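# Move wooden block from bench onto cart floor

## Task

Pick the wooden block up from the bench and place it lying flat on the floor of the cart, at the handle end next to the profiles. The drop flap must remain open, anything already achieved must still hold at the end, and the robot must finish upright and untilted, having released the block, with both grippers empty, withdrawn from the cart and in contact with nothing.

## Robot and tools

ROBOT. A Rainbow Robotics RB-Y1. It has a two-wheel differential base with rear casters, a torso (squat, shift, pitch, yaw), a head (pan, tilt), and two 7-joint arms, each ending in a parallel gripper. The base is 0.58 m wide. It extends 0.10 m in front of the drive axle and 0.57 m behind it, and a turn on the spot sweeps a 0.58 m radius. Each wrist carries a camera housing that sticks out sideways and can collide with things.

FRAMES. Everything is in metres and radians. In the base frame the origin is on the floor midway between the drive wheels, with x forward, y to the left and z up. The left_hand and right_hand lines give the point midway between that gripper's pads: the fingers point along the hand's -z axis and close along its x axis. Printed hand positions can be somewhat off at long reach. base_odometry is measured from where the base started, with heading positive to the left. It counts wheel rotation only, so slipping shows up as travel.

move. The keys that form the action are "base", "joints", "target", "min_time_s" and "contact_limits". "cameras" and "blocking" only control the reply. Allowed combinations are: base and/or joints, optionally with min_time_s or contact_limits; target, alone or with min_time_s; or contact_limits alone. A move with no action just reports the state and images. Any unknown key makes the call invalid.
- base: a single object {"x_m_s", "turn_rad_s", "for_s"}. These are velocities, not a destination. x_m_s is forward speed, 0.005 to 0.4 in either sign, or 0. turn_rad_s is positive to the left, 0.02 to 1.509 in either sign, or 0. for_s is 0.1 to 5 s. Any key left out counts as 0. The base ramps at 0.4 m/s² (0.5 rad/s² when turning), so distance is about speed times for_s, and it keeps coasting briefly after for_s ends. It cannot move sideways. When both velocities are given the path curves. If |x| + 0.27|turn| exceeds 0.4, both are scaled down. The base does not stop when it hits furniture.
- joints: a single dictionary keyed by joint name, holding absolute targets in rad (grippers in m of opening). Ranges: torso_squat_rad 0 to 1.2, torso_shift_rad -0.3 to 0.6, torso_pitch_rad -0.2 to 1.4 (positive bows forward), torso_yaw_rad -1.5 to 1.5 (raise both arms out by at least 0.2 rad first). Shoulder pitch ±2.356 (negative swings the arm forward). left_shoulder_roll_rad 0 to 3.141; right_shoulder_roll_rad -3.141 to 0 (outward lift is positive on the left, negative on the right). Shoulder yaw ±2.094. Elbows -2.617 to 0.01 (negative bends). Forearm roll ±3.141. Wrist pitch -1.57 to 1.919. Hand roll ±2.705. Grippers 0 to 0.1 m. head_pan_rad ±0.523; head_tilt_rad -0.35 to 1.57 (positive looks down). Torso combinations must also satisfy: squat+shift<=1.52; squat-shift+pitch<=1.57; shift+0.5pitch-0.4squat<=0.7; shift+0.3pitch-0.5squat<=0.39. Breaking one of these leaves the torso off_target.
- target: an absolute pose for one hand, {"side":"left"|"right", "x","y","z" in m in the base frame (-3 to 3), "quat_wxyz": 4 numbers in the same form the hand lines print}. It is solved once into joint angles, so the hand moves along an arc; for long moves, go through intermediate poses. It is always waited for, and is refused while an earlier move is still running. Hand status reports refused (with a reason), reached (within 10 mm and 2 degrees) or short (with the remaining error).
- min_time_s: 0.1 to 8 s, the shortest time allowed for arm, head and torso motions.
- contact_limits: per-gripper current limits in mA, 200 to 672.5. Lower values grip more softly. A limit stays in force until changed.
- blocking: false makes the call return after about 0.5 s while the motion continues. A later move replaces only the parts it names.

OTHER TOOLS. wait {seconds 0 to 10} lets time pass without issuing commands. stop brakes every running motion. zoom_image {camera, region [x0,y0,x1,y1] in pixels, at most 504x504} enlarges part of the latest image. head_camera is 896x504; the wrist cameras are 644x364. read_manual gives only licence texts. finished_scene {scene: current number} ends the scene and cannot be undone.

RESULTS. The "move" line reads done, or else the worst status. Per-motion words are: moving, done (for the base, "sent for a of b s"), off_target (stopped short and possibly still pressing), stopped, not_followed (the arm-collision check withheld the command; see the cause line), time_out, contact_stop (torso only), limit_stop_at_<name> (a built-in limit or the self-collision guard), torque_fault and limit_stop_at_motor_heat. An unplanned stop prevents the rest of that reply's move, wait and finished_scene calls from running. on_its_own lists anything the robot did without being told. lidar_m gives 12 sectors of 30 degrees each, counterclockwise from straight ahead, in a plane 0.23 m above the floor; "-" means nothing detected. wheel_motors_off=1 means the wheels are disabled for 2 s after stalling. motor_effort is a percentage per wheel, with the peak in brackets; above about 30 at rest means the base is pushing on something. Joint torques, external torques, wrist force/torque (uncalibrated, with an offset) and motor temperatures are also reported.

AVOID. Never let the arms collide with or press on each other, including grippers and camera housings; 0.5 rad of outward shoulder roll keeps them apart. Avoid contact forces that cause torque faults (the whole robot freezes for 10 s) and avoid overheating from holding stretched poses (a 30 to 60 s freeze). To grip, command an opening at least 0.005 m narrower than the object; each pad then presses with roughly 44 to 55 N. Do not drop the block or let go while it is moving. Set it down gently. Keep heavy loads close to the body, since weight far ahead of the axle or a sharp stop after driving forward can tip the robot. Do not drive the base under furniture that the upper body could catch on. When finished, open the grippers, lift clear, and back the robot away so that nothing is touching.

Each tool is called after "Request:" by a JSON object that holds its "op" and its "data", one argument or row to a line.

## Session

Request:
{"op": "move", "data": {
  "joints": {"head_tilt_rad":0.7,"head_pan_rad":0.52},
  "cameras": ["head_camera"]
}}

Request:
{"op": "move", "data": {
  "joints": {"head_tilt_rad":0.8,"head_pan_rad":-0.1},
  "cameras": ["head_camera"]
}}

Scene clock: 1.00 s.
Joint torques (N m): left_arm=[-1.56 -0.76 0.68 -0.48 -0.13 -0.55 -0.13] | right_arm=[-3.64 -0.59 -0.78 -1.41 0.04 -0.56 0]
External joint torques (N m): left_arm=[-0.18 -0.9 0.67 0.08 -0.14 -0.13 -0.12] | right_arm=[-0.04 0.53 -0.73 0.22 -0.02 0.03 -0.02]
Motor temperatures (°C): left_arm=[30 28 31 36 34 33 37] | right_arm=[34 30 31 30 36 37 34]
Wrist force (N): left_arm=[-0.1 1.3 -7.8] | right_arm=[-2.6 0.9 -4.7]
Wrist torque (N m): left_arm=[-0.30 0.15 0.11] | right_arm=[-0.08 -0.10 -0.10]
Wrist force, peak (N): left_arm=[0.1 1.6 -7.9] | right_arm=[-2.9 0.8 -5.4]
move: done
base_odometry: x=+0.000 y=+0.000 heading=+0.000
lidar_m: 0.74 1.04 1.57 4.56 1.51 1.06 1.01 1.09 1.44 3.61 1.10 0.79
base_status: not commanded
joint_positions: torso_squat_rad=+0.350 torso_shift_rad=+0.000 torso_pitch_rad=+0.000 torso_yaw_rad=+0.000 left_shoulder_pitch_rad=+0.037 left_shoulder_roll_rad=+0.004 left_shoulder_yaw_rad=-0.043 left_elbow_rad=-0.196 left_forearm_roll_rad=-0.014 left_wrist_pitch_rad=+0.002 left_hand_roll_rad=+0.027 left_gripper_m=+0.099 right_shoulder_pitch_rad=-0.040 right_shoulder_roll_rad=-0.021 right_shoulder_yaw_rad=-0.018 right_elbow_rad=-0.235 right_forearm_roll_rad=+0.049 right_wrist_pitch_rad=-0.014 right_hand_roll_rad=+0.035 right_gripper_m=+0.099 head_pan_rad=+0.520 head_tilt_rad=+0.700
joint_status: all done
wheel_motors_off: 0
motor_effort: left_wheel=+0(1) right_wheel=+0(2)
chest: x=-0.2280 y=+0.0001 z=+1.2475 quat_wxyz=(+1.000, +0.000, +0.000, +0.000) (m; base frame)
left_hand: x=-0.1598 y=+0.2200 z=+0.5653 quat_wxyz=(+0.997, +0.000, -0.079, -0.009) (m; base frame)
right_hand: x=-0.0823 y=-0.2360 z=+0.5770 quat_wxyz=(+0.989, -0.016, -0.142, +0.041) (m; base frame)
pictures: head_camera
camera_calibration:
head_camera: T_world_to_cam=[[0.495501, -0.868036, -0.0315014, 0.146866], [-0.53321, -0.275343, -0.799921, 1.09974], [0.685686, 0.413159, -0.599278, 0.953793], [0, 0, 0, 1]] pos_world=[-0.14038, 0.0362237, 1.45592]

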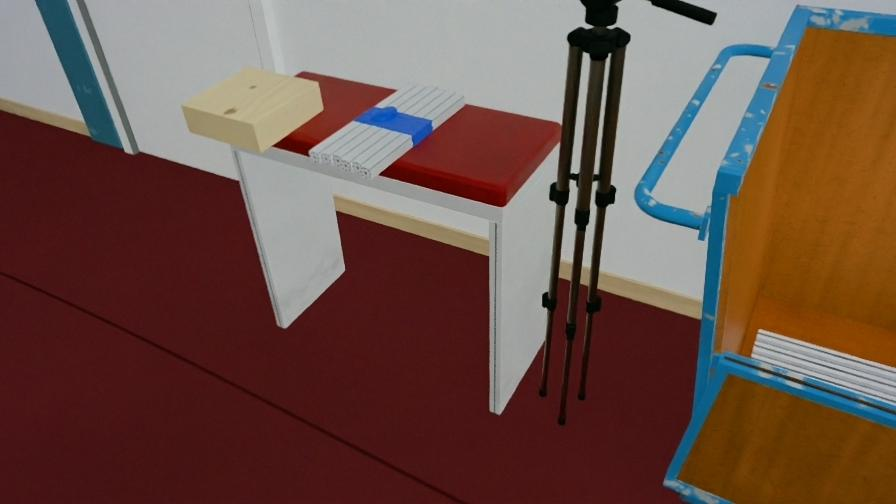

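Scene clock: 2.07 s.
Joint torques (N m): left_arm=[-1.74 -0.68 0.69 -0.42 -0.08 -0.65 0.01] | right_arm=[-3.16 -0.55 -0.46 -1.41 -0.04 -0.61 -0.01]
External joint torques (N m): left_arm=[-0.36 -0.83 0.68 0.14 -0.08 -0.23 0.01] | right_arm=[0.44 0.57 -0.42 0.22 -0.1 -0.02 -0.02]
Motor temperatures (°C): left_arm=[30 28 31 36 34 33 37] | right_arm=[34 30 31 30 36 37 34]
Wrist force (N): left_arm=[0.5 1.6 -7.6] | right_arm=[-2.6 1.0 -4.8]
Wrist torque (N m): left_arm=[-0.32 0.18 0.10] | right_arm=[-0.10 -0.10 -0.09]
Wrist force, peak (N): left_arm=[-0.7 1.3 -8.3] | right_arm=[-2.9 1.1 -5.3]
move: done
base_odometry: x=+0.000 y=+0.000 heading=+0.000
lidar_m: 0.74 1.04 1.56 4.56 1.51 1.08 1.03 1.08 1.45 3.61 1.10 0.78
base_status: not commanded
joint_positions: torso_squat_rad=+0.350 torso_shift_rad=+0.000 torso_pitch_rad=+0.000 torso_yaw_rad=+0.000 left_shoulder_pitch_rad=+0.037 left_shoulder_roll_rad=+0.004 left_shoulder_yaw_rad=-0.043 left_elbow_rad=-0.196 left_forearm_roll_rad=-0.014 left_wrist_pitch_rad=+0.002 left_hand_roll_rad=+0.027 left_gripper_m=+0.099 right_shoulder_pitch_rad=-0.040 right_shoulder_roll_rad=-0.021 right_shoulder_yaw_rad=-0.018 right_elbow_rad=-0.235 right_forearm_roll_rad=+0.049 right_wrist_pitch_rad=-0.014 right_hand_roll_rad=+0.035 right_gripper_m=+0.099 head_pan_rad=-0.100 head_tilt_rad=+0.800
joint_status: all done
wheel_motors_off: 0
motor_effort: left_wheel=+0(1) right_wheel=+1(2)
chest: x=-0.2280 y=+0.0001 z=+1.2475 quat_wxyz=(+1.000, +0.000, +0.000, +0.000) (m; base frame)
left_hand: x=-0.1598 y=+0.2200 z=+0.5653 quat_wxyz=(+0.997, +0.000, -0.079, -0.009) (m; base frame)
right_hand: x=-0.0823 y=-0.2360 z=+0.5770 quat_wxyz=(+0.989, -0.016, -0.142, +0.041) (m; base frame)
pictures: head_camera
camera_calibration:
head_camera: T_world_to_cam=[[-0.104137, -0.994074, -0.0311686, 0.0228771], [-0.670392, 0.0933092, -0.736117, 0.979062], [0.734663, -0.0557617, -0.676137, 1.07521], [0, 0, 0, 1]] pos_world=[-0.131179, -0.00865841, 1.44841]

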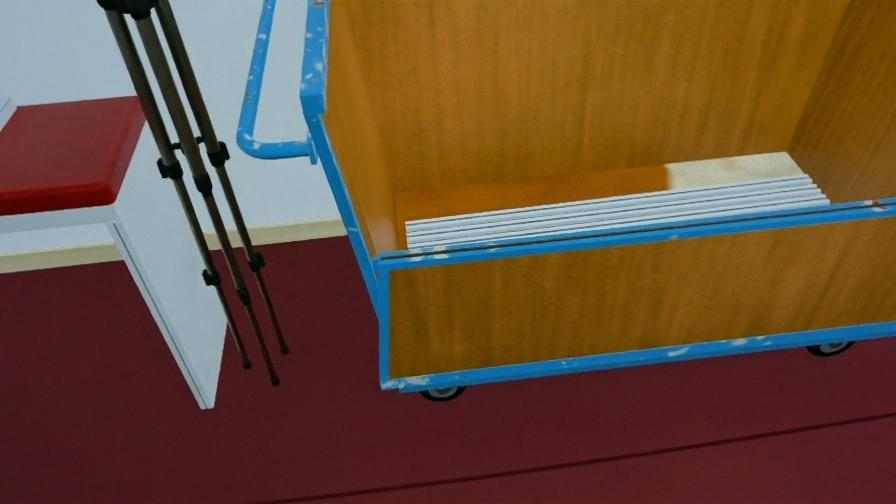

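Request:
{"op": "move", "data": {
  "base": {"turn_rad_s":0.8,"for_s":1.96},
  "joints": {"torso_squat_rad":0.0,"torso_shift_rad":0.1,"torso_pitch_rad":0.75,"head_pan_rad":0,"head_tilt_rad":0.3,"left_shoulder_pitch_rad":-1.144,"left_shoulder_roll_rad":0.769,"left_shoulder_yaw_rad":-0.379,"left_elbow_rad":-1.927,"left_forearm_roll_rad":0.812,"left_wrist_pitch_rad":1.919,"left_hand_roll_rad":0.887,"right_shoulder_pitch_rad":-1.147,"right_shoulder_roll_rad":-0.769,"right_shoulder_yaw_rad":0.383,"right_elbow_rad":-1.923,"right_forearm_roll_rad":-0.814,"right_wrist_pitch_rad":1.919,"right_hand_roll_rad":-0.887},
  "cameras": []
}}

Request:
{"op": "move", "data": {
  "base": {"x_m_s":0.4,"for_s":3.02},
  "cameras": []
}}

Request:
{"op": "move", "data": {
  "base": {"turn_rad_s":-0.8,"for_s":1.96},
  "cameras": ["head_camera"]
}}

Scene clock: 14.37 s.
Joint torques (N m): left_arm=[-13.32 4.86 7.28 -5.39 -0.17 -0.53 -0.04] | right_arm=[-13.68 -7.05 -5.7 -6.3 0.27 0.1 0.29]
External joint torques (N m): left_arm=[0.99 -2.23 0.24 0.75 -0.19 -0.46 -0.04] | right_arm=[0.42 0.52 1.03 -0.44 0.05 0.11 0.29]
Motor temperatures (°C): left_arm=[31 28 31 36 34 33 37] | right_arm=[34 30 31 30 36 37 34]
Wrist force (N): left_arm=[0.6 1.5 -7.8] | right_arm=[-0.7 1.4 -5.6]
Wrist torque (N m): left_arm=[-0.33 0.14 0.07] | right_arm=[-0.11 0.04 -0.08]
Wrist force, peak (N): left_arm=[-0.6 1.6 -9.0] | right_arm=[-4.5 2.6 -4.9]
move: done
base_odometry: x=+0.000 y=+0.000 heading=+1.573
lidar_m: 4.37 1.48 1.08 1.02 1.06 1.43 3.74 1.11 0.79 0.76 1.04 1.56
base_status: done (sent for 1.97 of 1.97 s)
joint_positions: torso_squat_rad=+0.000 torso_shift_rad=+0.100 torso_pitch_rad=+0.750 torso_yaw_rad=+0.000 left_shoulder_pitch_rad=-1.144 left_shoulder_roll_rad=+0.769 left_shoulder_yaw_rad=-0.379 left_elbow_rad=-1.927 left_forearm_roll_rad=+0.812 left_wrist_pitch_rad=+1.919 left_hand_roll_rad=+0.887 left_gripper_m=+0.099 right_shoulder_pitch_rad=-1.147 right_shoulder_roll_rad=-0.769 right_shoulder_yaw_rad=+0.383 right_elbow_rad=-1.923 right_forearm_roll_rad=-0.814 right_wrist_pitch_rad=+1.919 right_hand_roll_rad=-0.887 right_gripper_m=+0.099 head_pan_rad=+0.000 head_tilt_rad=+0.300
joint_status: all done
wheel_motors_off: 0
motor_effort: left_wheel=-3(32) right_wheel=+14(57)
chest: x=+0.0528 y=+0.0001 z=+1.2034 quat_wxyz=(+0.930, +0.000, +0.366, +0.000) (m; base frame)
left_hand: x=+0.4346 y=+0.1653 z=+0.9028 quat_wxyz=(+1.000, -0.001, -0.002, +0.001) (m; base frame)
right_hand: x=+0.4344 y=-0.1648 z=+0.9023 quat_wxyz=(+1.000, +0.000, +0.000, +0.000) (m; base frame)
pictures: none
No camera images: "cameras" was empty.

Scene clock: 18.83 s.
Joint torques (N m): left_arm=[-13.29 5.31 7.37 -5.49 -0.11 -0.43 -0.18] | right_arm=[-14.23 -7.13 -6.09 -6.07 0.25 0.01 0.27]
External joint torques (N m): left_arm=[1.03 -1.78 0.33 0.65 -0.13 -0.36 -0.18] | right_arm=[-0.13 0.44 0.64 -0.22 0.03 0.03 0.27]
Motor temperatures (°C): left_arm=[31 28 31 36 34 33 37] | right_arm=[34 30 31 30 36 37 34]
Wrist force (N): left_arm=[1.5 1.8 -7.8] | right_arm=[-1.0 0.8 -4.9]
Wrist torque (N m): left_arm=[-0.38 0.24 0.09] | right_arm=[-0.05 -0.03 -0.11]
Wrist force, peak (N): left_arm=[1.0 1.3 -8.5] | right_arm=[-1.0 0.6 -5.7]
move: done
base_odometry: x=-0.003 y=+1.213 heading=+1.573
lidar_m: 4.38 1.52 1.10 1.04 1.09 1.47 3.86 1.36 1.13 0.91 1.53 2.06
base_status: done (sent for 3.03 of 3.03 s)
joint_positions: torso_squat_rad=+0.000 torso_shift_rad=+0.100 torso_pitch_rad=+0.750 torso_yaw_rad=+0.000 left_shoulder_pitch_rad=-1.144 left_shoulder_roll_rad=+0.769 left_shoulder_yaw_rad=-0.379 left_elbow_rad=-1.927 left_forearm_roll_rad=+0.812 left_wrist_pitch_rad=+1.919 left_hand_roll_rad=+0.887 left_gripper_m=+0.099 right_shoulder_pitch_rad=-1.147 right_shoulder_roll_rad=-0.769 right_shoulder_yaw_rad=+0.383 right_elbow_rad=-1.923 right_forearm_roll_rad=-0.814 right_wrist_pitch_rad=+1.919 right_hand_roll_rad=-0.887 right_gripper_m=+0.099 head_pan_rad=+0.000 head_tilt_rad=+0.300
joint_status: not commanded
wheel_motors_off: 0
motor_effort: left_wheel=+8(30) right_wheel=-7(44)
chest: x=+0.0528 y=+0.0001 z=+1.2034 quat_wxyz=(+0.931, +0.000, +0.366, +0.000) (m; base frame)
left_hand: x=+0.4346 y=+0.1653 z=+0.9029 quat_wxyz=(+1.000, -0.001, -0.002, +0.001) (m; base frame)
right_hand: x=+0.4343 y=-0.1648 z=+0.9023 quat_wxyz=(+1.000, +0.000, +0.000, +0.000) (m; base frame)
pictures: none
No camera images: "cameras" was empty.

Scene clock: 22.77 s.
Joint torques (N m): left_arm=[-13.24 5.25 7.53 -5.37 -0.25 -0.43 -0.11] | right_arm=[-14.61 -7.41 -6.05 -6.04 0.32 0.04 0.25]
External joint torques (N m): left_arm=[1.07 -1.84 0.49 0.76 -0.27 -0.36 -0.11] | right_arm=[-0.51 0.17 0.68 -0.19 0.11 0.06 0.25]
Motor temperatures (°C): left_arm=[31 28 31 36 34 33 37] | right_arm=[34 30 31 30 36 37 34]
Wrist force (N): left_arm=[0.6 1.9 -7.5] | right_arm=[-1.3 0.9 -5.4]
Wrist torque (N m): left_arm=[-0.36 0.18 0.09] | right_arm=[-0.08 -0.06 -0.07]
Wrist force, peak (N): left_arm=[0.9 1.3 -8.4] | right_arm=[-0.7 1.1 -5.7]
move: done
base_odometry: x=-0.003 y=+1.213 heading=+0.001
lidar_m: 0.88 1.52 2.02 4.39 1.54 1.10 1.05 1.10 1.48 3.68 1.35 1.11
base_status: done (sent for 1.97 of 1.97 s)
joint_positions: torso_squat_rad=+0.000 torso_shift_rad=+0.100 torso_pitch_rad=+0.750 torso_yaw_rad=+0.000 left_shoulder_pitch_rad=-1.144 left_shoulder_roll_rad=+0.769 left_shoulder_yaw_rad=-0.379 left_elbow_rad=-1.927 left_forearm_roll_rad=+0.812 left_wrist_pitch_rad=+1.919 left_hand_roll_rad=+0.887 left_gripper_m=+0.099 right_shoulder_pitch_rad=-1.147 right_shoulder_roll_rad=-0.769 right_shoulder_yaw_rad=+0.383 right_elbow_rad=-1.923 right_forearm_roll_rad=-0.814 right_wrist_pitch_rad=+1.919 right_hand_roll_rad=-0.887 right_gripper_m=+0.099 head_pan_rad=+0.000 head_tilt_rad=+0.300
joint_status: not commanded
wheel_motors_off: 0
motor_effort: left_wheel=+17(34) right_wheel=-5(37)
chest: x=+0.0528 y=+0.0001 z=+1.2034 quat_wxyz=(+0.931, +0.000, +0.366, +0.000) (m; base frame)
left_hand: x=+0.4346 y=+0.1653 z=+0.9028 quat_wxyz=(+1.000, -0.001, -0.002, +0.001) (m; base frame)
right_hand: x=+0.4343 y=-0.1648 z=+0.9023 quat_wxyz=(+1.000, +0.000, +0.000, +0.000) (m; base frame)
pictures: head_camera
camera_calibration:
head_camera: T_world_to_cam=[[-0.0120963, -0.999502, -0.0291596, 0.0405215], [-0.837498, 0.0260595, -0.545819, 0.952128], [0.546306, 0.0178187, -0.837396, 0.950695], [0, 0, 0, 1]] pos_world=[0.278524, -0.00125083, 1.31698]

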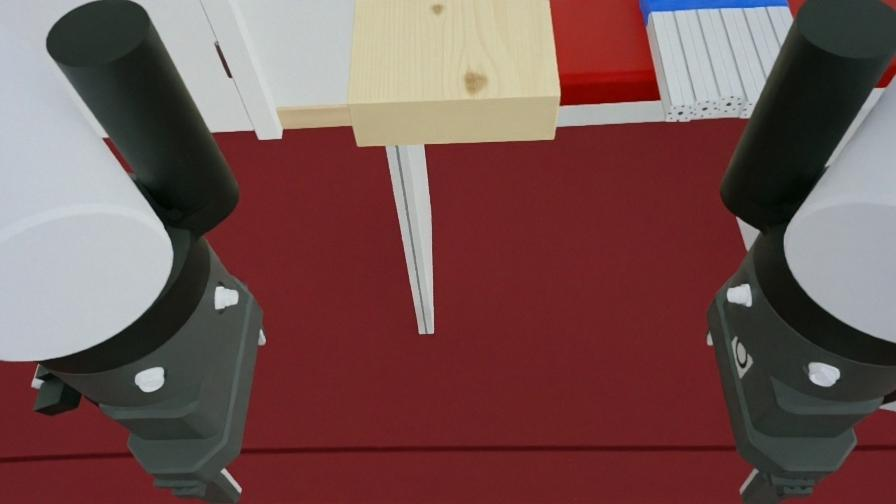

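Request:
{"op": "move", "data": {
  "base": {"x_m_s":0.35,"for_s":1.4},
  "joints": {"head_tilt_rad":0.5},
  "cameras": ["head_camera"]
}}

Scene clock: 27.53 s.
Joint torques (N m): left_arm=[-13.35 5.41 7.69 -5.64 -0.17 -0.52 -0.12] | right_arm=[-14.33 -7.33 -6.04 -6.46 0.22 0.1 0.23]
External joint torques (N m): left_arm=[0.96 -1.68 0.65 0.5 -0.2 -0.45 -0.12] | right_arm=[-0.23 0.25 0.7 -0.6 0.01 0.11 0.23]
Motor temperatures (°C): left_arm=[31 28 31 36 34 33 37] | right_arm=[34 30 31 30 36 37 34]
Wrist force (N): left_arm=[1.1 1.3 -7.4] | right_arm=[-1.0 0.8 -5.1]
Wrist torque (N m): left_arm=[-0.29 0.22 0.12] | right_arm=[-0.05 -0.01 -0.09]
Wrist force, peak (N): left_arm=[0.7 1.9 -8.4] | right_arm=[-1.4 0.8 -5.7]
move: done
base_odometry: x=+0.487 y=+1.214 heading=+0.001
lidar_m: 0.42 0.41 1.39 3.59 2.27 1.62 1.53 1.59 2.15 1.14 0.74 0.87
base_status: done (sent for 1.4 of 1.4 s)
joint_positions: torso_squat_rad=+0.000 torso_shift_rad=+0.100 torso_pitch_rad=+0.750 torso_yaw_rad=+0.000 left_shoulder_pitch_rad=-1.144 left_shoulder_roll_rad=+0.769 left_shoulder_yaw_rad=-0.379 left_elbow_rad=-1.927 left_forearm_roll_rad=+0.812 left_wrist_pitch_rad=+1.919 left_hand_roll_rad=+0.887 left_gripper_m=+0.099 right_shoulder_pitch_rad=-1.147 right_shoulder_roll_rad=-0.769 right_shoulder_yaw_rad=+0.383 right_elbow_rad=-1.923 right_forearm_roll_rad=-0.814 right_wrist_pitch_rad=+1.919 right_hand_roll_rad=-0.887 right_gripper_m=+0.099 head_pan_rad=+0.000 head_tilt_rad=+0.500
joint_status: all done
wheel_motors_off: 0
motor_effort: left_wheel=-2(44) right_wheel=+1(30)
chest: x=+0.0528 y=+0.0001 z=+1.2034 quat_wxyz=(+0.930, +0.000, +0.366, +0.000) (m; base frame)
left_hand: x=+0.4346 y=+0.1653 z=+0.9028 quat_wxyz=(+1.000, -0.001, -0.002, +0.001) (m; base frame)
right_hand: x=+0.4343 y=-0.1648 z=+0.9022 quat_wxyz=(+1.000, +0.000, +0.000, +0.000) (m; base frame)
pictures: head_camera
camera_calibration:
head_camera: T_world_to_cam=[[-0.0176497, -0.999502, -0.0261764, 0.0376806], [-0.929225, 0.026062, -0.368594, 0.734391], [0.369092, 0.0178182, -0.929222, 1.1097], [0, 0, 0, 1]] pos_world=[0.273497, -0.00125082, 1.30284]

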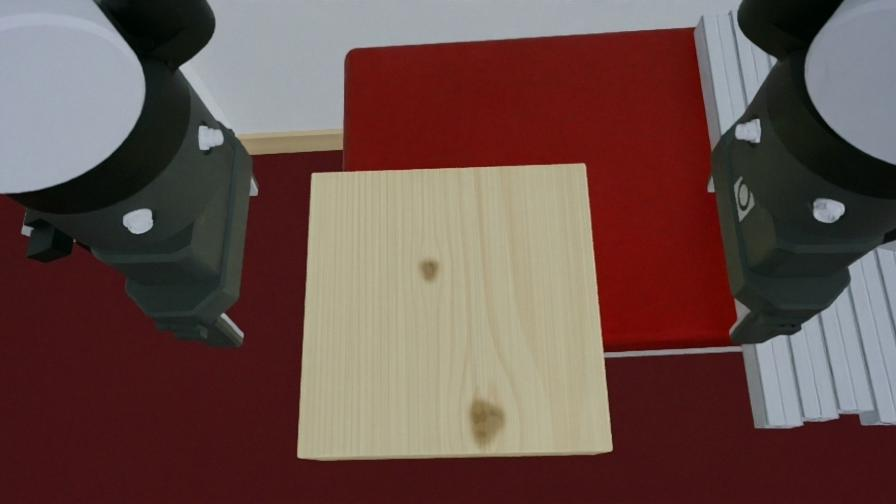

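Request:
{"op": "move", "data": {
  "joints": {"left_shoulder_pitch_rad":-1.068,"left_shoulder_roll_rad":0.69,"left_shoulder_yaw_rad":-0.483,"left_elbow_rad":-1.696,"left_forearm_roll_rad":0.657,"left_wrist_pitch_rad":1.66,"left_hand_roll_rad":0.786,"right_shoulder_pitch_rad":-1.082,"right_shoulder_roll_rad":-0.672,"right_shoulder_yaw_rad":0.497,"right_elbow_rad":-1.689,"right_forearm_roll_rad":-0.651,"right_wrist_pitch_rad":1.663,"right_hand_roll_rad":-0.801},
  "cameras": ["left_wrist_camera","right_wrist_camera"]
}}

Request:
{"op": "move", "data": {
  "joints": {"torso_squat_rad":0.35},
  "min_time_s": 1.5,
  "cameras": ["left_wrist_camera","right_wrist_camera"]
}}

Scene clock: 31.80 s.
Joint torques (N m): left_arm=[-13.3 5.24 7.68 -7.04 -0.01 0 -0.09] | right_arm=[-14.63 -5.99 -6.12 -7.34 -0.01 0.08 -0.04]
External joint torques (N m): left_arm=[0.54 -1.03 1.24 0.02 -0.03 0.07 -0.09] | right_arm=[-0.92 0.4 -0.07 -0.62 -0.24 0.1 -0.04]
Motor temperatures (°C): left_arm=[31 28 31 36 34 33 37] | right_arm=[34 30 31 30 36 37 34]
Wrist force (N): left_arm=[1.6 1.8 -7.6] | right_arm=[-0.7 1.4 -5.2]
Wrist torque (N m): left_arm=[-0.36 0.31 0.09] | right_arm=[-0.15 0.00 -0.07]
Wrist force, peak (N): left_arm=[0.1 1.2 -9.3] | right_arm=[-1.0 0.6 -6.5]
move: done
base_odometry: x=+0.487 y=+1.214 heading=+0.001
lidar_m: 0.40 0.42 1.39 3.58 2.26 1.62 1.54 1.60 2.14 1.13 0.76 0.86
base_status: not commanded
joint_positions: torso_squat_rad=+0.000 torso_shift_rad=+0.100 torso_pitch_rad=+0.750 torso_yaw_rad=+0.000 left_shoulder_pitch_rad=-1.068 left_shoulder_roll_rad=+0.690 left_shoulder_yaw_rad=-0.483 left_elbow_rad=-1.696 left_forearm_roll_rad=+0.657 left_wrist_pitch_rad=+1.660 left_hand_roll_rad=+0.786 left_gripper_m=+0.099 right_shoulder_pitch_rad=-1.082 right_shoulder_roll_rad=-0.672 right_shoulder_yaw_rad=+0.497 right_elbow_rad=-1.689 right_forearm_roll_rad=-0.651 right_wrist_pitch_rad=+1.663 right_hand_roll_rad=-0.801 right_gripper_m=+0.099 head_pan_rad=+0.000 head_tilt_rad=+0.500
joint_status: all done
wheel_motors_off: 0
motor_effort: left_wheel=-2(5) right_wheel=+0(5)
chest: x=+0.0528 y=+0.0001 z=+1.2034 quat_wxyz=(+0.931, +0.000, +0.366, +0.000) (m; base frame)
left_hand: x=+0.4345 y=+0.1617 z=+0.8107 quat_wxyz=(+1.000, +0.002, -0.001, +0.000) (m; base frame)
right_hand: x=+0.4340 y=-0.1520 z=+0.8105 quat_wxyz=(+1.000, +0.000, +0.000, +0.000) (m; base frame)
pictures: left_wrist_camera, right_wrist_camera
camera_calibration:
left_wrist_camera: T_world_to_cam=[[0.999598, 0.0274323, -0.00721813, -0.43348], [0.0277027, -0.88938, 0.456329, -0.209097], [0.00609851, -0.456346, -0.889782, 0.864991], [0, 0, 0, 1]] pos_world=[0.433823, 0.22066, 0.861942]
right_wrist_camera: T_world_to_cam=[[-0.999237, -0.0282918, -0.0269298, 0.449961], [-0.0380468, 0.860986, 0.507203, -0.236609], [0.00883651, 0.507841, -0.861406, 0.843735], [0, 0, 0, 1]] pos_world=[0.43316, -0.212036, 0.858924]

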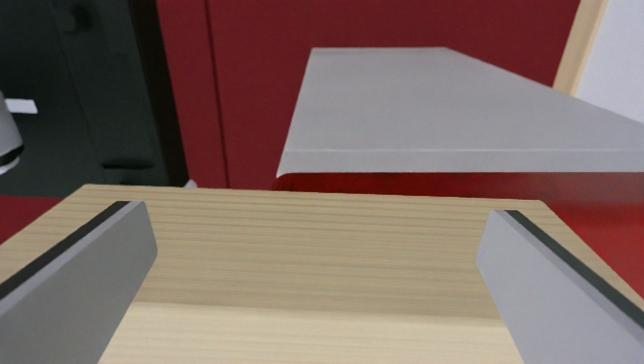

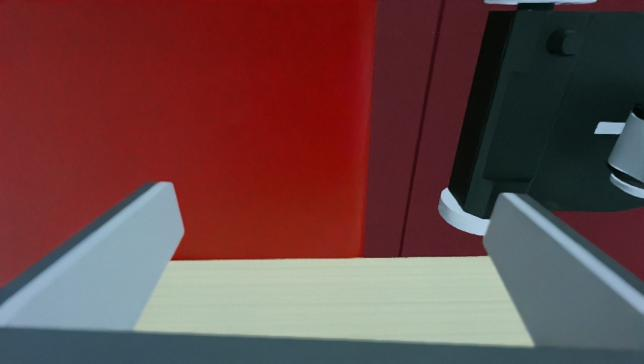

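Scene clock: 33.73 s.
Joint torques (N m): left_arm=[-13.29 5.57 7.7 -7.12 0.1 -0.05 0] | right_arm=[-14.08 -5.76 -5.94 -7.48 0.13 0.15 0.01]
External joint torques (N m): left_arm=[0.54 -0.71 1.26 -0.06 0.09 0.02 0] | right_arm=[-0.37 0.63 0.11 -0.76 -0.1 0.17 0.01]
Motor temperatures (°C): left_arm=[31 28 31 36 34 33 37] | right_arm=[34 30 31 31 36 37 34]
Wrist force (N): left_arm=[0.3 1.9 -7.4] | right_arm=[-1.0 0.9 -4.2]
Wrist torque (N m): left_arm=[-0.37 0.13 0.07] | right_arm=[-0.08 -0.01 -0.10]
Wrist force, peak (N): left_arm=[1.5 1.6 -8.2] | right_arm=[-0.7 1.0 -5.6]
move: done
base_odometry: x=+0.487 y=+1.214 heading=+0.001
lidar_m: 0.41 0.41 1.39 3.57 2.28 1.62 1.54 1.60 2.13 1.11 0.76 0.86
base_status: not commanded
joint_positions: torso_squat_rad=+0.350 torso_shift_rad=+0.100 torso_pitch_rad=+0.750 torso_yaw_rad=+0.000 left_shoulder_pitch_rad=-1.068 left_shoulder_roll_rad=+0.690 left_shoulder_yaw_rad=-0.483 left_elbow_rad=-1.696 left_forearm_roll_rad=+0.657 left_wrist_pitch_rad=+1.660 left_hand_roll_rad=+0.786 left_gripper_m=+0.099 right_shoulder_pitch_rad=-1.082 right_shoulder_roll_rad=-0.672 right_shoulder_yaw_rad=+0.497 right_elbow_rad=-1.689 right_forearm_roll_rad=-0.651 right_wrist_pitch_rad=+1.663 right_hand_roll_rad=-0.801 right_gripper_m=+0.099 head_pan_rad=+0.000 head_tilt_rad=+0.500
joint_status: all done
wheel_motors_off: 0
motor_effort: left_wheel=-2(3) right_wheel=+0(4)
chest: x=+0.0485 y=+0.0001 z=+1.1612 quat_wxyz=(+0.931, +0.000, +0.366, +0.000) (m; base frame)
left_hand: x=+0.4303 y=+0.1617 z=+0.7685 quat_wxyz=(+1.000, +0.002, -0.001, +0.000) (m; base frame)
right_hand: x=+0.4298 y=-0.1520 z=+0.7684 quat_wxyz=(+1.000, +0.000, +0.000, +0.000) (m; base frame)
pictures: left_wrist_camera, right_wrist_camera
camera_calibration:
left_wrist_camera: T_world_to_cam=[[0.9996, 0.027389, -0.00708554, -0.429587], [0.0276031, -0.889341, 0.456411, -0.189753], [0.00619919, -0.456424, -0.889741, 0.827409], [0, 0, 0, 1]] pos_world=[0.429523, 0.22066, 0.819742]
right_wrist_camera: T_world_to_cam=[[-0.999232, -0.0283284, -0.0270662, 0.444733], [-0.0381475, 0.860986, 0.507196, -0.215366], [0.00893557, 0.507839, -0.861405, 0.807463], [0, 0, 0, 1]] pos_world=[0.428961, -0.212036, 0.816823]

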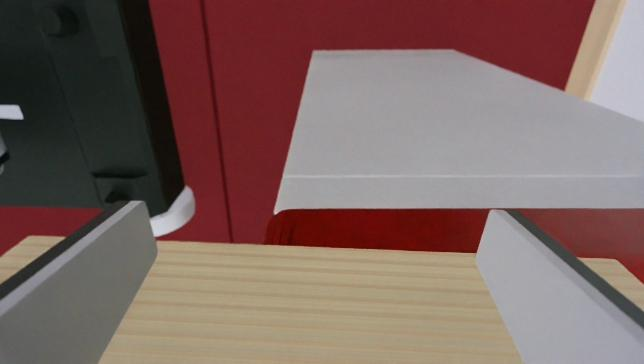

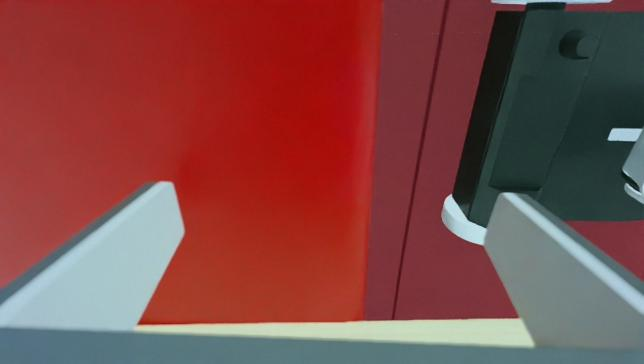

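Request:
{"op": "move", "data": {
  "joints": {"left_shoulder_pitch_rad":-1.132,"left_shoulder_roll_rad":0.599,"left_shoulder_yaw_rad":-0.536,"left_elbow_rad":-1.65,"left_forearm_roll_rad":0.613,"left_wrist_pitch_rad":1.683,"left_hand_roll_rad":0.826,"right_shoulder_pitch_rad":-1.133,"right_shoulder_roll_rad":-0.601,"right_shoulder_yaw_rad":0.538,"right_elbow_rad":-1.65,"right_forearm_roll_rad":-0.616,"right_wrist_pitch_rad":1.681,"right_hand_roll_rad":-0.824},
  "min_time_s": 1.2,
  "cameras": ["head_camera","left_wrist_camera"]
}}

Scene clock: 36.67 s.
Joint torques (N m): left_arm=[-28.43 -39.17 -2.51 -22.15 11.76 -17.76 1.34] | right_arm=[-27.65 34.47 3.1 -22.39 -9.29 -11.44 0.43]
External joint torques (N m): left_arm=[-13.75 -43.91 -8.57 -14.9 11.76 -17.72 1.34] | right_arm=[-13.24 39.72 8.88 -15.55 -9.54 -11.44 0.43]
Motor temperatures (°C): left_arm=[31 28 31 36 34 33 37] | right_arm=[34 30 31 31 36 37 34]
Wrist force (N): left_arm=[-12.2 99.3 14.7] | right_arm=[-3.7 -74.9 3.9]
Wrist torque (N m): left_arm=[-2.81 -0.30 -1.45] | right_arm=[2.62 0.45 -0.35]
Wrist force, peak (N): left_arm=[-13.6 100.9 14.0] | right_arm=[-3.6 -76.0 4.5]
move: done
base_odometry: x=+0.487 y=+1.214 heading=+0.001
lidar_m: 0.40 0.42 1.39 3.57 2.27 1.62 1.54 1.60 2.14 1.14 0.75 0.87
base_status: not commanded
joint_positions: torso_squat_rad=+0.350 torso_shift_rad=+0.099 torso_pitch_rad=+0.749 torso_yaw_rad=+0.000 left_shoulder_pitch_rad=-1.128 left_shoulder_roll_rad=+0.610 left_shoulder_yaw_rad=-0.534 left_elbow_rad=-1.646 left_forearm_roll_rad=+0.610 left_wrist_pitch_rad=+1.687 left_hand_roll_rad=+0.826 left_gripper_m=+0.099 right_shoulder_pitch_rad=-1.130 right_shoulder_roll_rad=-0.611 right_shoulder_yaw_rad=+0.536 right_elbow_rad=-1.646 right_forearm_roll_rad=-0.614 right_wrist_pitch_rad=+1.684 right_hand_roll_rad=-0.824 right_gripper_m=+0.099 head_pan_rad=+0.000 head_tilt_rad=+0.500
joint_status: all done
wheel_motors_off: 0
motor_effort: left_wheel=+4(5) right_wheel=-1(3)
chest: x=+0.0478 y=+0.0002 z=+1.1615 quat_wxyz=(+0.931, +0.000, +0.366, +0.000) (m; base frame)
left_hand: x=+0.4306 y=+0.1300 z=+0.7675 quat_wxyz=(+1.000, +0.008, +0.000, -0.003) (m; base frame)
right_hand: x=+0.4308 y=-0.1283 z=+0.7676 quat_wxyz=(+1.000, -0.007, +0.000, +0.005) (m; base frame)
pictures: head_camera, left_wrist_camera
camera_calibration:
head_camera: T_world_to_cam=[[-0.0172977, -0.999507, -0.026188, 0.0366203], [-0.928715, 0.0257642, -0.369899, 0.715819], [0.370391, 0.0179228, -0.928703, 1.07192], [0, 0, 0, 1]] pos_world=[0.268395, -0.00105197, 1.26123]
left_wrist_camera: T_world_to_cam=[[0.999724, 0.0216971, -0.00904387, -0.426867], [0.0234558, -0.895523, 0.444398, -0.205775], [0.00154315, -0.444487, -0.895784, 0.817096], [0, 0, 0, 1]] pos_world=[0.430315, 0.188174, 0.819527]

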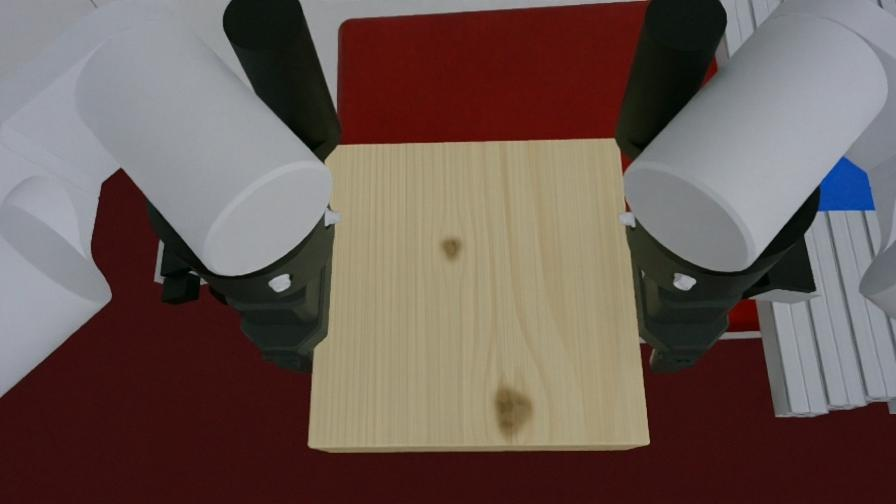

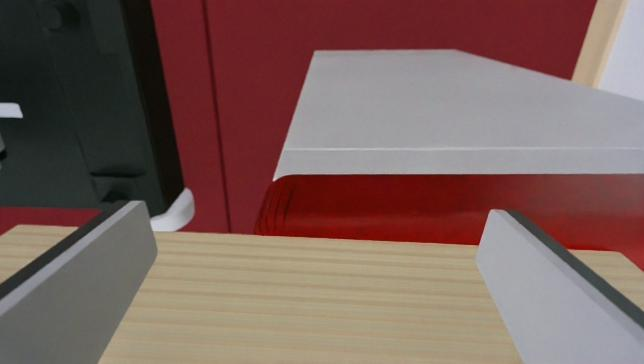

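Request:
{"op": "move", "data": {
  "joints": {"torso_squat_rad":0.0,"left_hand_roll_rad":0.822},
  "min_time_s": 1.5,
  "cameras": ["left_wrist_camera"]
}}

Request:
{"op": "move", "data": {
  "base": {"x_m_s":-0.3,"for_s":1.67},
  "cameras": ["left_wrist_camera"]
}}

Request:
{"op": "move", "data": {
  "base": {"turn_rad_s":-0.65,"for_s":2.42},
  "cameras": []
}}

Request:
{"op": "move", "data": {
  "base": {"x_m_s":0.4,"for_s":4.12},
  "cameras": []
}}

Request:
{"op": "move", "data": {
  "base": {"turn_rad_s":0.65,"for_s":2.47},
  "joints": {"head_tilt_rad":0.4}
}}

Scene clock: 41.27 s.
Joint torques (N m): left_arm=[-30.53 -34.27 1.28 -26.76 11.86 -13.57 -1.27] | right_arm=[-32.05 34.35 0.32 -28.39 -11.14 -11.62 0.16]
External joint torques (N m): left_arm=[-15.9 -38.97 -4.75 -19.5 11.85 -13.54 -1.27] | right_arm=[-17.7 39.59 6.07 -21.54 -11.38 -11.63 0.16]
Motor temperatures (°C): left_arm=[31 29 31 37 35 35 37] | right_arm=[34 31 31 32 37 38 34]
Wrist force (N): left_arm=[2.9 79.4 -19.6] | right_arm=[-2.5 -77.2 -19.4]
Wrist torque (N m): left_arm=[-1.80 0.53 1.04] | right_arm=[2.03 -0.39 -0.65]
Wrist force, peak (N): left_arm=[-13.1 100.1 13.7] | right_arm=[0.5 -78.5 -20.6]
move: done
base_odometry: x=+0.487 y=+1.214 heading=+0.001
lidar_m: 0.40 0.41 1.38 3.58 2.26 1.62 1.54 1.61 2.14 1.15 0.75 0.86
base_status: not commanded
joint_positions: torso_squat_rad=+0.000 torso_shift_rad=+0.100 torso_pitch_rad=+0.751 torso_yaw_rad=+0.000 left_shoulder_pitch_rad=-1.128 left_shoulder_roll_rad=+0.608 left_shoulder_yaw_rad=-0.535 left_elbow_rad=-1.645 left_forearm_roll_rad=+0.610 left_wrist_pitch_rad=+1.686 left_hand_roll_rad=+0.822 left_gripper_m=+0.099 right_shoulder_pitch_rad=-1.129 right_shoulder_roll_rad=-0.611 right_shoulder_yaw_rad=+0.537 right_elbow_rad=-1.645 right_forearm_roll_rad=-0.613 right_wrist_pitch_rad=+1.684 right_hand_roll_rad=-0.824 right_gripper_m=+0.099 head_pan_rad=+0.000 head_tilt_rad=+0.500
joint_status: all done
wheel_motors_off: 0
motor_effort: left_wheel=+0(6) right_wheel=+0(3)
chest: x=+0.0533 y=+0.0002 z=+1.2032 quat_wxyz=(+0.930, +0.000, +0.367, +0.000) (m; base frame)
left_hand: x=+0.4346 y=+0.1293 z=+0.8077 quat_wxyz=(+1.000, +0.008, +0.002, -0.005) (m; base frame)
right_hand: x=+0.4346 y=-0.1291 z=+0.8076 quat_wxyz=(+1.000, -0.008, +0.002, +0.004) (m; base frame)
pictures: left_wrist_camera
camera_calibration:
left_wrist_camera: T_world_to_cam=[[0.99976, 0.017768, -0.012783, -0.426946], [0.0216008, -0.895274, 0.444993, -0.224031], [-0.00353767, -0.445162, -0.895443, 0.85488], [0, 0, 0, 1]] pos_world=[0.434707, 0.187577, 0.859731]

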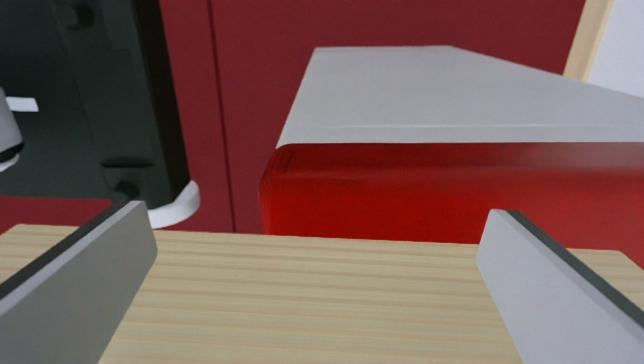

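Scene clock: 43.97 s.
Joint torques (N m): left_arm=[-31.1 -33.76 1.36 -27.05 11.96 -13.4 -1.12] | right_arm=[-32.87 34.47 -0.16 -28.56 -11.23 -11.7 0.28]
External joint torques (N m): left_arm=[-16.47 -38.46 -4.68 -19.78 11.95 -13.37 -1.12] | right_arm=[-18.53 39.71 5.59 -21.71 -11.47 -11.71 0.28]
Motor temperatures (°C): left_arm=[31 29 31 37 36 35 37] | right_arm=[35 31 31 32 37 39 34]
Wrist force (N): left_arm=[3.0 79.7 -20.3] | right_arm=[-1.8 -76.7 -19.6]
Wrist torque (N m): left_arm=[-1.84 0.66 0.97] | right_arm=[1.97 -0.43 -0.72]
Wrist force, peak (N): left_arm=[2.3 80.5 -20.0] | right_arm=[-3.1 -77.1 -20.8]
move: done
base_odometry: x=-0.013 y=+1.213 heading=+0.001
lidar_m: 0.90 1.55 2.03 4.38 1.53 1.09 1.04 1.08 1.46 3.64 1.36 1.12
base_status: done (sent for 1.67 of 1.67 s)
joint_positions: torso_squat_rad=+0.000 torso_shift_rad=+0.100 torso_pitch_rad=+0.751 torso_yaw_rad=+0.000 left_shoulder_pitch_rad=-1.128 left_shoulder_roll_rad=+0.608 left_shoulder_yaw_rad=-0.535 left_elbow_rad=-1.645 left_forearm_roll_rad=+0.610 left_wrist_pitch_rad=+1.686 left_hand_roll_rad=+0.822 left_gripper_m=+0.099 right_shoulder_pitch_rad=-1.128 right_shoulder_roll_rad=-0.611 right_shoulder_yaw_rad=+0.537 right_elbow_rad=-1.645 right_forearm_roll_rad=-0.613 right_wrist_pitch_rad=+1.684 right_hand_roll_rad=-0.824 right_gripper_m=+0.099 head_pan_rad=+0.000 head_tilt_rad=+0.500
joint_status: not commanded
wheel_motors_off: 0
motor_effort: left_wheel=+0(22) right_wheel=+2(23)
chest: x=+0.0532 y=+0.0002 z=+1.2032 quat_wxyz=(+0.930, +0.000, +0.367, +0.000) (m; base frame)
left_hand: x=+0.4345 y=+0.1292 z=+0.8078 quat_wxyz=(+1.000, +0.008, +0.002, -0.005) (m; base frame)
right_hand: x=+0.4344 y=-0.1292 z=+0.8076 quat_wxyz=(+1.000, -0.008, +0.002, +0.004) (m; base frame)
pictures: left_wrist_camera
camera_calibration:
left_wrist_camera: T_world_to_cam=[[0.999763, 0.017678, -0.0127404, -0.426865], [0.0215016, -0.895215, 0.445114, -0.224191], [-0.0035367, -0.445283, -0.895383, 0.854806], [0, 0, 0, 1]] pos_world=[0.434607, 0.187477, 0.859731]

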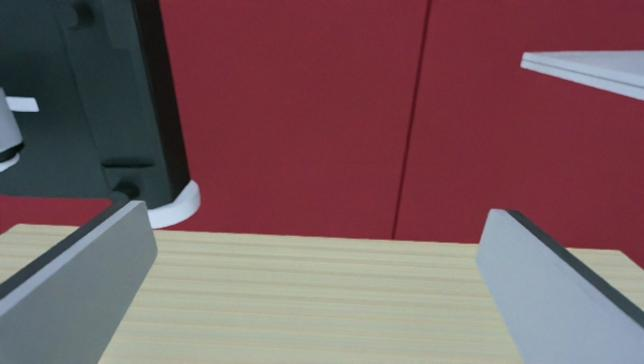

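Scene clock: 48.03 s.
Joint torques (N m): left_arm=[-31.23 -33.43 1.3 -27.08 11.91 -13.49 -1.07] | right_arm=[-33.26 34.56 -0.38 -28.66 -11.12 -11.63 0.41]
External joint torques (N m): left_arm=[-16.6 -38.13 -4.73 -19.81 11.9 -13.45 -1.07] | right_arm=[-18.91 39.8 5.37 -21.81 -11.37 -11.64 0.41]
Motor temperatures (°C): left_arm=[31 29 31 38 36 36 37] | right_arm=[35 31 31 33 38 39 34]
Wrist force (N): left_arm=[2.9 79.8 -18.9] | right_arm=[-1.6 -76.8 -19.7]
Wrist torque (N m): left_arm=[-1.85 0.62 0.94] | right_arm=[2.00 -0.39 -0.68]
Wrist force, peak (N): left_arm=[2.7 80.7 -20.3] | right_arm=[-1.8 -77.7 -20.7]
move: done
base_odometry: x=-0.013 y=+1.213 heading=-1.580
lidar_m: 3.40 1.36 1.11 0.90 1.55 2.04 4.38 1.59 1.13 1.04 1.07 1.42
base_status: done (sent for 2.43 of 2.43 s)
joint_positions: torso_squat_rad=+0.000 torso_shift_rad=+0.100 torso_pitch_rad=+0.751 torso_yaw_rad=+0.000 left_shoulder_pitch_rad=-1.128 left_shoulder_roll_rad=+0.608 left_shoulder_yaw_rad=-0.535 left_elbow_rad=-1.645 left_forearm_roll_rad=+0.610 left_wrist_pitch_rad=+1.686 left_hand_roll_rad=+0.822 left_gripper_m=+0.099 right_shoulder_pitch_rad=-1.128 right_shoulder_roll_rad=-0.611 right_shoulder_yaw_rad=+0.537 right_elbow_rad=-1.645 right_forearm_roll_rad=-0.613 right_wrist_pitch_rad=+1.684 right_hand_roll_rad=-0.824 right_gripper_m=+0.099 head_pan_rad=+0.000 head_tilt_rad=+0.500
joint_status: not commanded
wheel_motors_off: 0
motor_effort: left_wheel=+16(38) right_wheel=-4(40)
chest: x=+0.0532 y=+0.0001 z=+1.2032 quat_wxyz=(+0.930, +0.000, +0.367, +0.000) (m; base frame)
left_hand: x=+0.4345 y=+0.1291 z=+0.8078 quat_wxyz=(+1.000, +0.008, +0.002, -0.005) (m; base frame)
right_hand: x=+0.4345 y=-0.1292 z=+0.8076 quat_wxyz=(+1.000, -0.008, +0.002, +0.004) (m; base frame)
pictures: none
No camera images: "cameras" was empty.

Scene clock: 53.47 s.
Joint torques (N m): left_arm=[-30.74 -33.36 1.27 -27.26 11.89 -13.44 -1.02] | right_arm=[-32.96 34.19 -0.53 -28.82 -11.14 -11.49 0.31]
External joint torques (N m): left_arm=[-16.11 -38.06 -4.77 -19.99 11.88 -13.4 -1.02] | right_arm=[-18.61 39.43 5.22 -21.97 -11.39 -11.5 0.31]
Motor temperatures (°C): left_arm=[32 29 31 38 37 37 37] | right_arm=[35 32 31 34 39 40 34]
Wrist force (N): left_arm=[2.2 80.2 -19.6] | right_arm=[-1.8 -77.0 -19.8]
Wrist torque (N m): left_arm=[-1.89 0.56 0.91] | right_arm=[2.00 -0.42 -0.70]
Wrist force, peak (N): left_arm=[2.5 80.4 -19.8] | right_arm=[-1.0 -77.9 -19.5]
move: done
base_odometry: x=-0.029 y=-0.440 heading=-1.580
lidar_m: 3.10 2.41 0.86 0.80 0.84 1.38 4.67 1.45 1.01 0.96 0.98 1.29
base_status: done (sent for 4.13 of 4.13 s)
joint_positions: torso_squat_rad=+0.000 torso_shift_rad=+0.100 torso_pitch_rad=+0.751 torso_yaw_rad=+0.000 left_shoulder_pitch_rad=-1.128 left_shoulder_roll_rad=+0.608 left_shoulder_yaw_rad=-0.534 left_elbow_rad=-1.645 left_forearm_roll_rad=+0.610 left_wrist_pitch_rad=+1.686 left_hand_roll_rad=+0.822 left_gripper_m=+0.099 right_shoulder_pitch_rad=-1.128 right_shoulder_roll_rad=-0.611 right_shoulder_yaw_rad=+0.537 right_elbow_rad=-1.645 right_forearm_roll_rad=-0.613 right_wrist_pitch_rad=+1.684 right_hand_roll_rad=-0.824 right_gripper_m=+0.099 head_pan_rad=+0.000 head_tilt_rad=+0.500
joint_status: not commanded
wheel_motors_off: 0
motor_effort: left_wheel=+2(44) right_wheel=-2(31)
chest: x=+0.0533 y=+0.0001 z=+1.2032 quat_wxyz=(+0.930, +0.000, +0.367, +0.000) (m; base frame)
left_hand: x=+0.4345 y=+0.1291 z=+0.8077 quat_wxyz=(+1.000, +0.008, +0.002, -0.005) (m; base frame)
right_hand: x=+0.4345 y=-0.1293 z=+0.8075 quat_wxyz=(+1.000, -0.008, +0.002, +0.004) (m; base frame)
pictures: none
No camera images: "cameras" was empty.

Scene clock: 57.57 s.
Joint torques (N m): left_arm=[-30.71 -33.14 1.26 -27.28 11.95 -13.35 -1.01] | right_arm=[-32.94 34.82 -0.42 -28.79 -11.23 -11.66 0.54]
External joint torques (N m): left_arm=[-16.08 -37.84 -4.77 -20.01 11.94 -13.31 -1.01] | right_arm=[-18.6 40.06 5.33 -21.94 -11.47 -11.68 0.54]
Motor temperatures (°C): left_arm=[32 29 31 39 37 37 37] | right_arm=[36 32 31 35 39 41 34]
Wrist force (N): left_arm=[2.6 79.9 -20.9] | right_arm=[-1.2 -76.2 -20.6]
Wrist torque (N m): left_arm=[-1.88 0.61 0.93] | right_arm=[1.95 -0.33 -0.71]
Wrist force, peak (N): left_arm=[2.0 80.5 -20.2] | right_arm=[-1.8 -77.6 -20.9]
move: done
base_odometry: x=-0.029 y=-0.440 heading=+0.022
lidar_m: 0.82 0.85 1.41 3.90 1.36 0.98 0.94 1.00 1.35 3.59 2.29 0.85
base_status: done (sent for 2.47 of 2.47 s)
joint_positions: torso_squat_rad=+0.000 torso_shift_rad=+0.100 torso_pitch_rad=+0.751 torso_yaw_rad=+0.000 left_shoulder_pitch_rad=-1.128 left_shoulder_roll_rad=+0.608 left_shoulder_yaw_rad=-0.534 left_elbow_rad=-1.645 left_forearm_roll_rad=+0.610 left_wrist_pitch_rad=+1.686 left_hand_roll_rad=+0.822 left_gripper_m=+0.099 right_shoulder_pitch_rad=-1.128 right_shoulder_roll_rad=-0.611 right_shoulder_yaw_rad=+0.537 right_elbow_rad=-1.645 right_forearm_roll_rad=-0.613 right_wrist_pitch_rad=+1.684 right_hand_roll_rad=-0.824 right_gripper_m=+0.099 head_pan_rad=+0.000 head_tilt_rad=+0.400
joint_status: all done
wheel_motors_off: 0
motor_effort: left_wheel=-3(36) right_wheel=+16(34)
chest: x=+0.0533 y=+0.0001 z=+1.2032 quat_wxyz=(+0.930, +0.000, +0.367, +0.000) (m; base frame)
left_hand: x=+0.4345 y=+0.1291 z=+0.8077 quat_wxyz=(+1.000, +0.008, +0.002, -0.005) (m; base frame)
right_hand: x=+0.4345 y=-0.1293 z=+0.8075 quat_wxyz=(+1.000, -0.008, +0.002, +0.004) (m; base frame)
pictures: head_camera, left_wrist_camera, right_wrist_camera
camera_calibration:
head_camera: T_world_to_cam=[[-0.0148821, -0.999504, -0.0277495, 0.0392045], [-0.888195, 0.0259607, -0.458733, 0.846617], [0.459226, 0.0178201, -0.888141, 1.03577], [0, 0, 0, 1]] pos_world=[0.276892, -0.00125113, 1.30937]
left_wrist_camera: T_world_to_cam=[[0.999762, 0.0176325, -0.0128295, -0.426878], [0.0215006, -0.895216, 0.445113, -0.224281], [-0.00363669, -0.445283, -0.895383, 0.854805], [0, 0, 0, 1]] pos_world=[0.434707, 0.187377, 0.859731]
right_wrist_camera: T_world_to_cam=[[-0.999051, -0.0381747, -0.0209836, 0.444818], [-0.0435573, 0.86863, 0.493543, -0.240207], [-0.000613868, 0.493989, -0.869468, 0.838412], [0, 0, 0, 1]] pos_world=[0.434447, -0.188535, 0.856859]

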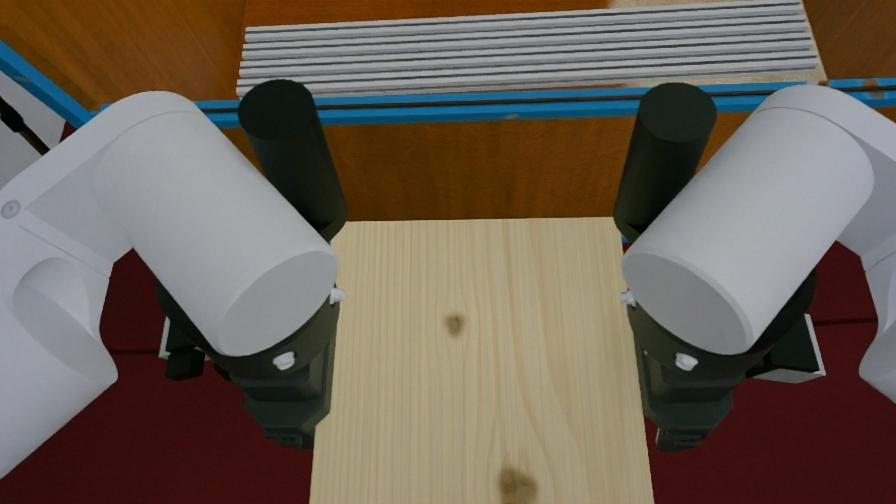

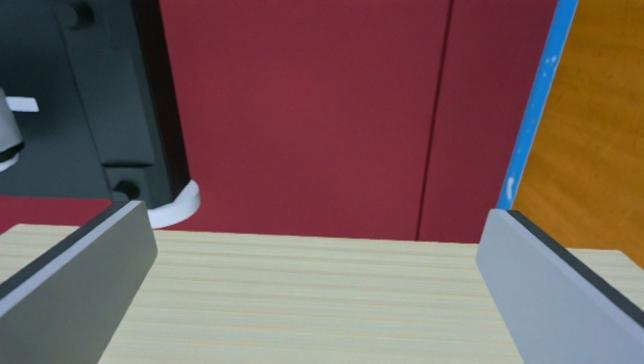

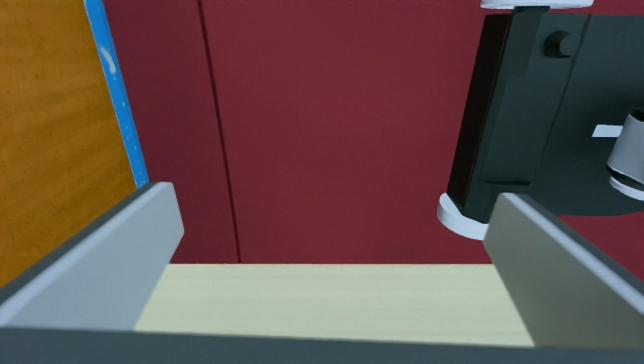

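Request:
{"op": "move", "data": {
  "base": {"turn_rad_s":0.1,"for_s":0.35},
  "cameras": []
}}

Request:
{"op": "move", "data": {
  "base": {"x_m_s":0.25,"for_s":2.24}
}}

Scene clock: 63.63 s.
Joint torques (N m): left_arm=[-30.75 -33.41 0.97 -27.33 11.81 -13.34 -1.04] | right_arm=[-32.78 34.34 -0.06 -28.59 -11.18 -11.6 0.26]
External joint torques (N m): left_arm=[-16.12 -38.11 -5.06 -20.06 11.79 -13.31 -1.04] | right_arm=[-18.43 39.58 5.69 -21.74 -11.43 -11.62 0.26]
Motor temperatures (°C): left_arm=[32 30 31 39 38 38 37] | right_arm=[36 33 31 36 40 41 34]
Wrist force (N): left_arm=[2.9 79.8 -20.2] | right_arm=[-1.5 -76.8 -19.8]
Wrist torque (N m): left_arm=[-1.83 0.63 0.92] | right_arm=[1.98 -0.39 -0.70]
Wrist force, peak (N): left_arm=[1.7 80.6 -19.4] | right_arm=[-1.3 -77.6 -20.3]
move: done
base_odometry: x=-0.029 y=-0.440 heading=+0.058
lidar_m: 0.81 0.86 1.97 3.37 1.31 0.98 0.94 1.01 1.40 4.16 2.23 0.85
base_status: done (sent for 0.37 of 0.37 s)
joint_positions: torso_squat_rad=+0.000 torso_shift_rad=+0.100 torso_pitch_rad=+0.751 torso_yaw_rad=+0.000 left_shoulder_pitch_rad=-1.128 left_shoulder_roll_rad=+0.608 left_shoulder_yaw_rad=-0.534 left_elbow_rad=-1.645 left_forearm_roll_rad=+0.610 left_wrist_pitch_rad=+1.686 left_hand_roll_rad=+0.822 left_gripper_m=+0.099 right_shoulder_pitch_rad=-1.128 right_shoulder_roll_rad=-0.611 right_shoulder_yaw_rad=+0.537 right_elbow_rad=-1.645 right_forearm_roll_rad=-0.613 right_wrist_pitch_rad=+1.684 right_hand_roll_rad=-0.824 right_gripper_m=+0.099 head_pan_rad=+0.000 head_tilt_rad=+0.400
joint_status: not commanded
wheel_motors_off: 0
motor_effort: left_wheel=-4(23) right_wheel=+18(35)
chest: x=+0.0533 y=+0.0001 z=+1.2032 quat_wxyz=(+0.930, +0.000, +0.367, +0.000) (m; base frame)
left_hand: x=+0.4345 y=+0.1291 z=+0.8077 quat_wxyz=(+1.000, +0.008, +0.002, -0.005) (m; base frame)
right_hand: x=+0.4345 y=-0.1293 z=+0.8075 quat_wxyz=(+1.000, -0.008, +0.002, +0.004) (m; base frame)
pictures: none
No camera images: "cameras" was empty.

Scene clock: 66.83 s.
Joint torques (N m): left_arm=[-30.89 -33.42 1.3 -27.2 11.92 -13.27 -1.02] | right_arm=[-32.79 34.81 -0.51 -28.87 -11.15 -11.53 0.35]
External joint torques (N m): left_arm=[-16.26 -38.12 -4.74 -19.93 11.91 -13.23 -1.02] | right_arm=[-18.44 40.05 5.24 -22.03 -11.39 -11.54 0.35]
Motor temperatures (°C): left_arm=[32 30 31 40 38 38 37] | right_arm=[36 33 31 36 40 42 34]
Wrist force (N): left_arm=[2.9 79.7 -19.7] | right_arm=[-1.5 -76.4 -20.2]
Wrist torque (N m): left_arm=[-1.86 0.64 0.95] | right_arm=[1.96 -0.37 -0.70]
Wrist force, peak (N): left_arm=[2.9 80.2 -21.2] | right_arm=[-0.9 -77.2 -21.1]
move: done
base_odometry: x=+0.529 y=-0.407 heading=+0.058
lidar_m: 0.26 0.28 0.40 4.60 2.10 1.55 1.49 1.59 2.22 3.81 0.37 0.26
base_status: done (sent for 2.23 of 2.23 s)
joint_positions: torso_squat_rad=+0.000 torso_shift_rad=+0.100 torso_pitch_rad=+0.751 torso_yaw_rad=+0.000 left_shoulder_pitch_rad=-1.128 left_shoulder_roll_rad=+0.608 left_shoulder_yaw_rad=-0.534 left_elbow_rad=-1.645 left_forearm_roll_rad=+0.610 left_wrist_pitch_rad=+1.686 left_hand_roll_rad=+0.822 left_gripper_m=+0.099 right_shoulder_pitch_rad=-1.128 right_shoulder_roll_rad=-0.611 right_shoulder_yaw_rad=+0.537 right_elbow_rad=-1.645 right_forearm_roll_rad=-0.613 right_wrist_pitch_rad=+1.684 right_hand_roll_rad=-0.824 right_gripper_m=+0.099 head_pan_rad=+0.000 head_tilt_rad=+0.400
joint_status: not commanded
wheel_motors_off: 0
motor_effort: left_wheel=+1(28) right_wheel=-1(43)
chest: x=+0.0533 y=+0.0001 z=+1.2032 quat_wxyz=(+0.930, +0.000, +0.367, +0.000) (m; base frame)
left_hand: x=+0.4345 y=+0.1291 z=+0.8077 quat_wxyz=(+1.000, +0.008, +0.002, -0.005) (m; base frame)
right_hand: x=+0.4345 y=-0.1293 z=+0.8075 quat_wxyz=(+1.000, -0.008, +0.002, +0.004) (m; base frame)
pictures: head_camera, left_wrist_camera, right_wrist_camera
camera_calibration:
head_camera: T_world_to_cam=[[-0.0148858, -0.999504, -0.0277513, 0.0392079], [-0.888195, 0.0259648, -0.458733, 0.846616], [0.459226, 0.01782, -0.888141, 1.03577], [0, 0, 0, 1]] pos_world=[0.276892, -0.00125111, 1.30937]
left_wrist_camera: T_world_to_cam=[[0.999762, 0.0176325, -0.0128295, -0.426878], [0.0215006, -0.895216, 0.445113, -0.224281], [-0.00363669, -0.445283, -0.895383, 0.854805], [0, 0, 0, 1]] pos_world=[0.434707, 0.187377, 0.859731]
right_wrist_camera: T_world_to_cam=[[-0.999051, -0.0381747, -0.0209836, 0.444818], [-0.0435573, 0.86863, 0.493543, -0.240207], [-0.000613868, 0.493989, -0.869468, 0.838412], [0, 0, 0, 1]] pos_world=[0.434447, -0.188535, 0.856859]

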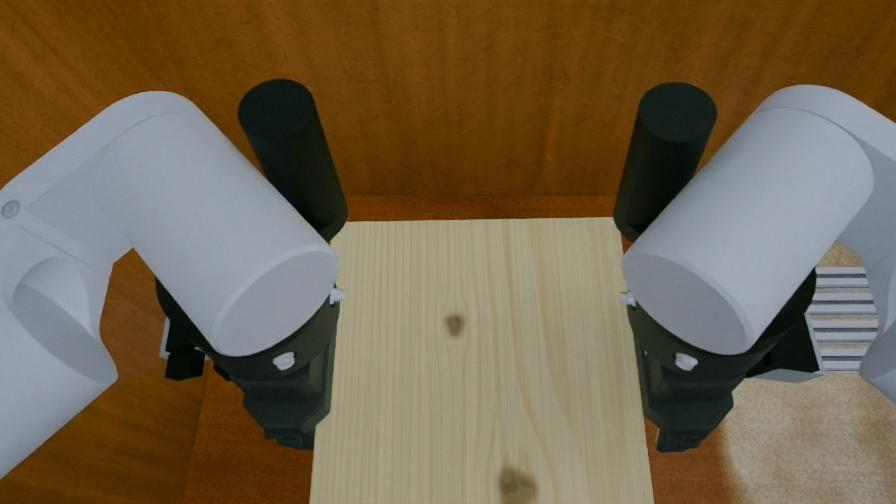

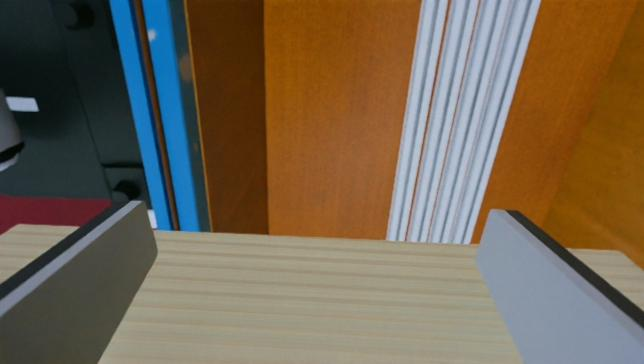

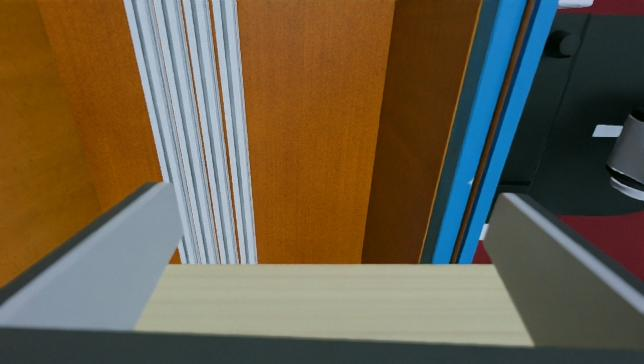

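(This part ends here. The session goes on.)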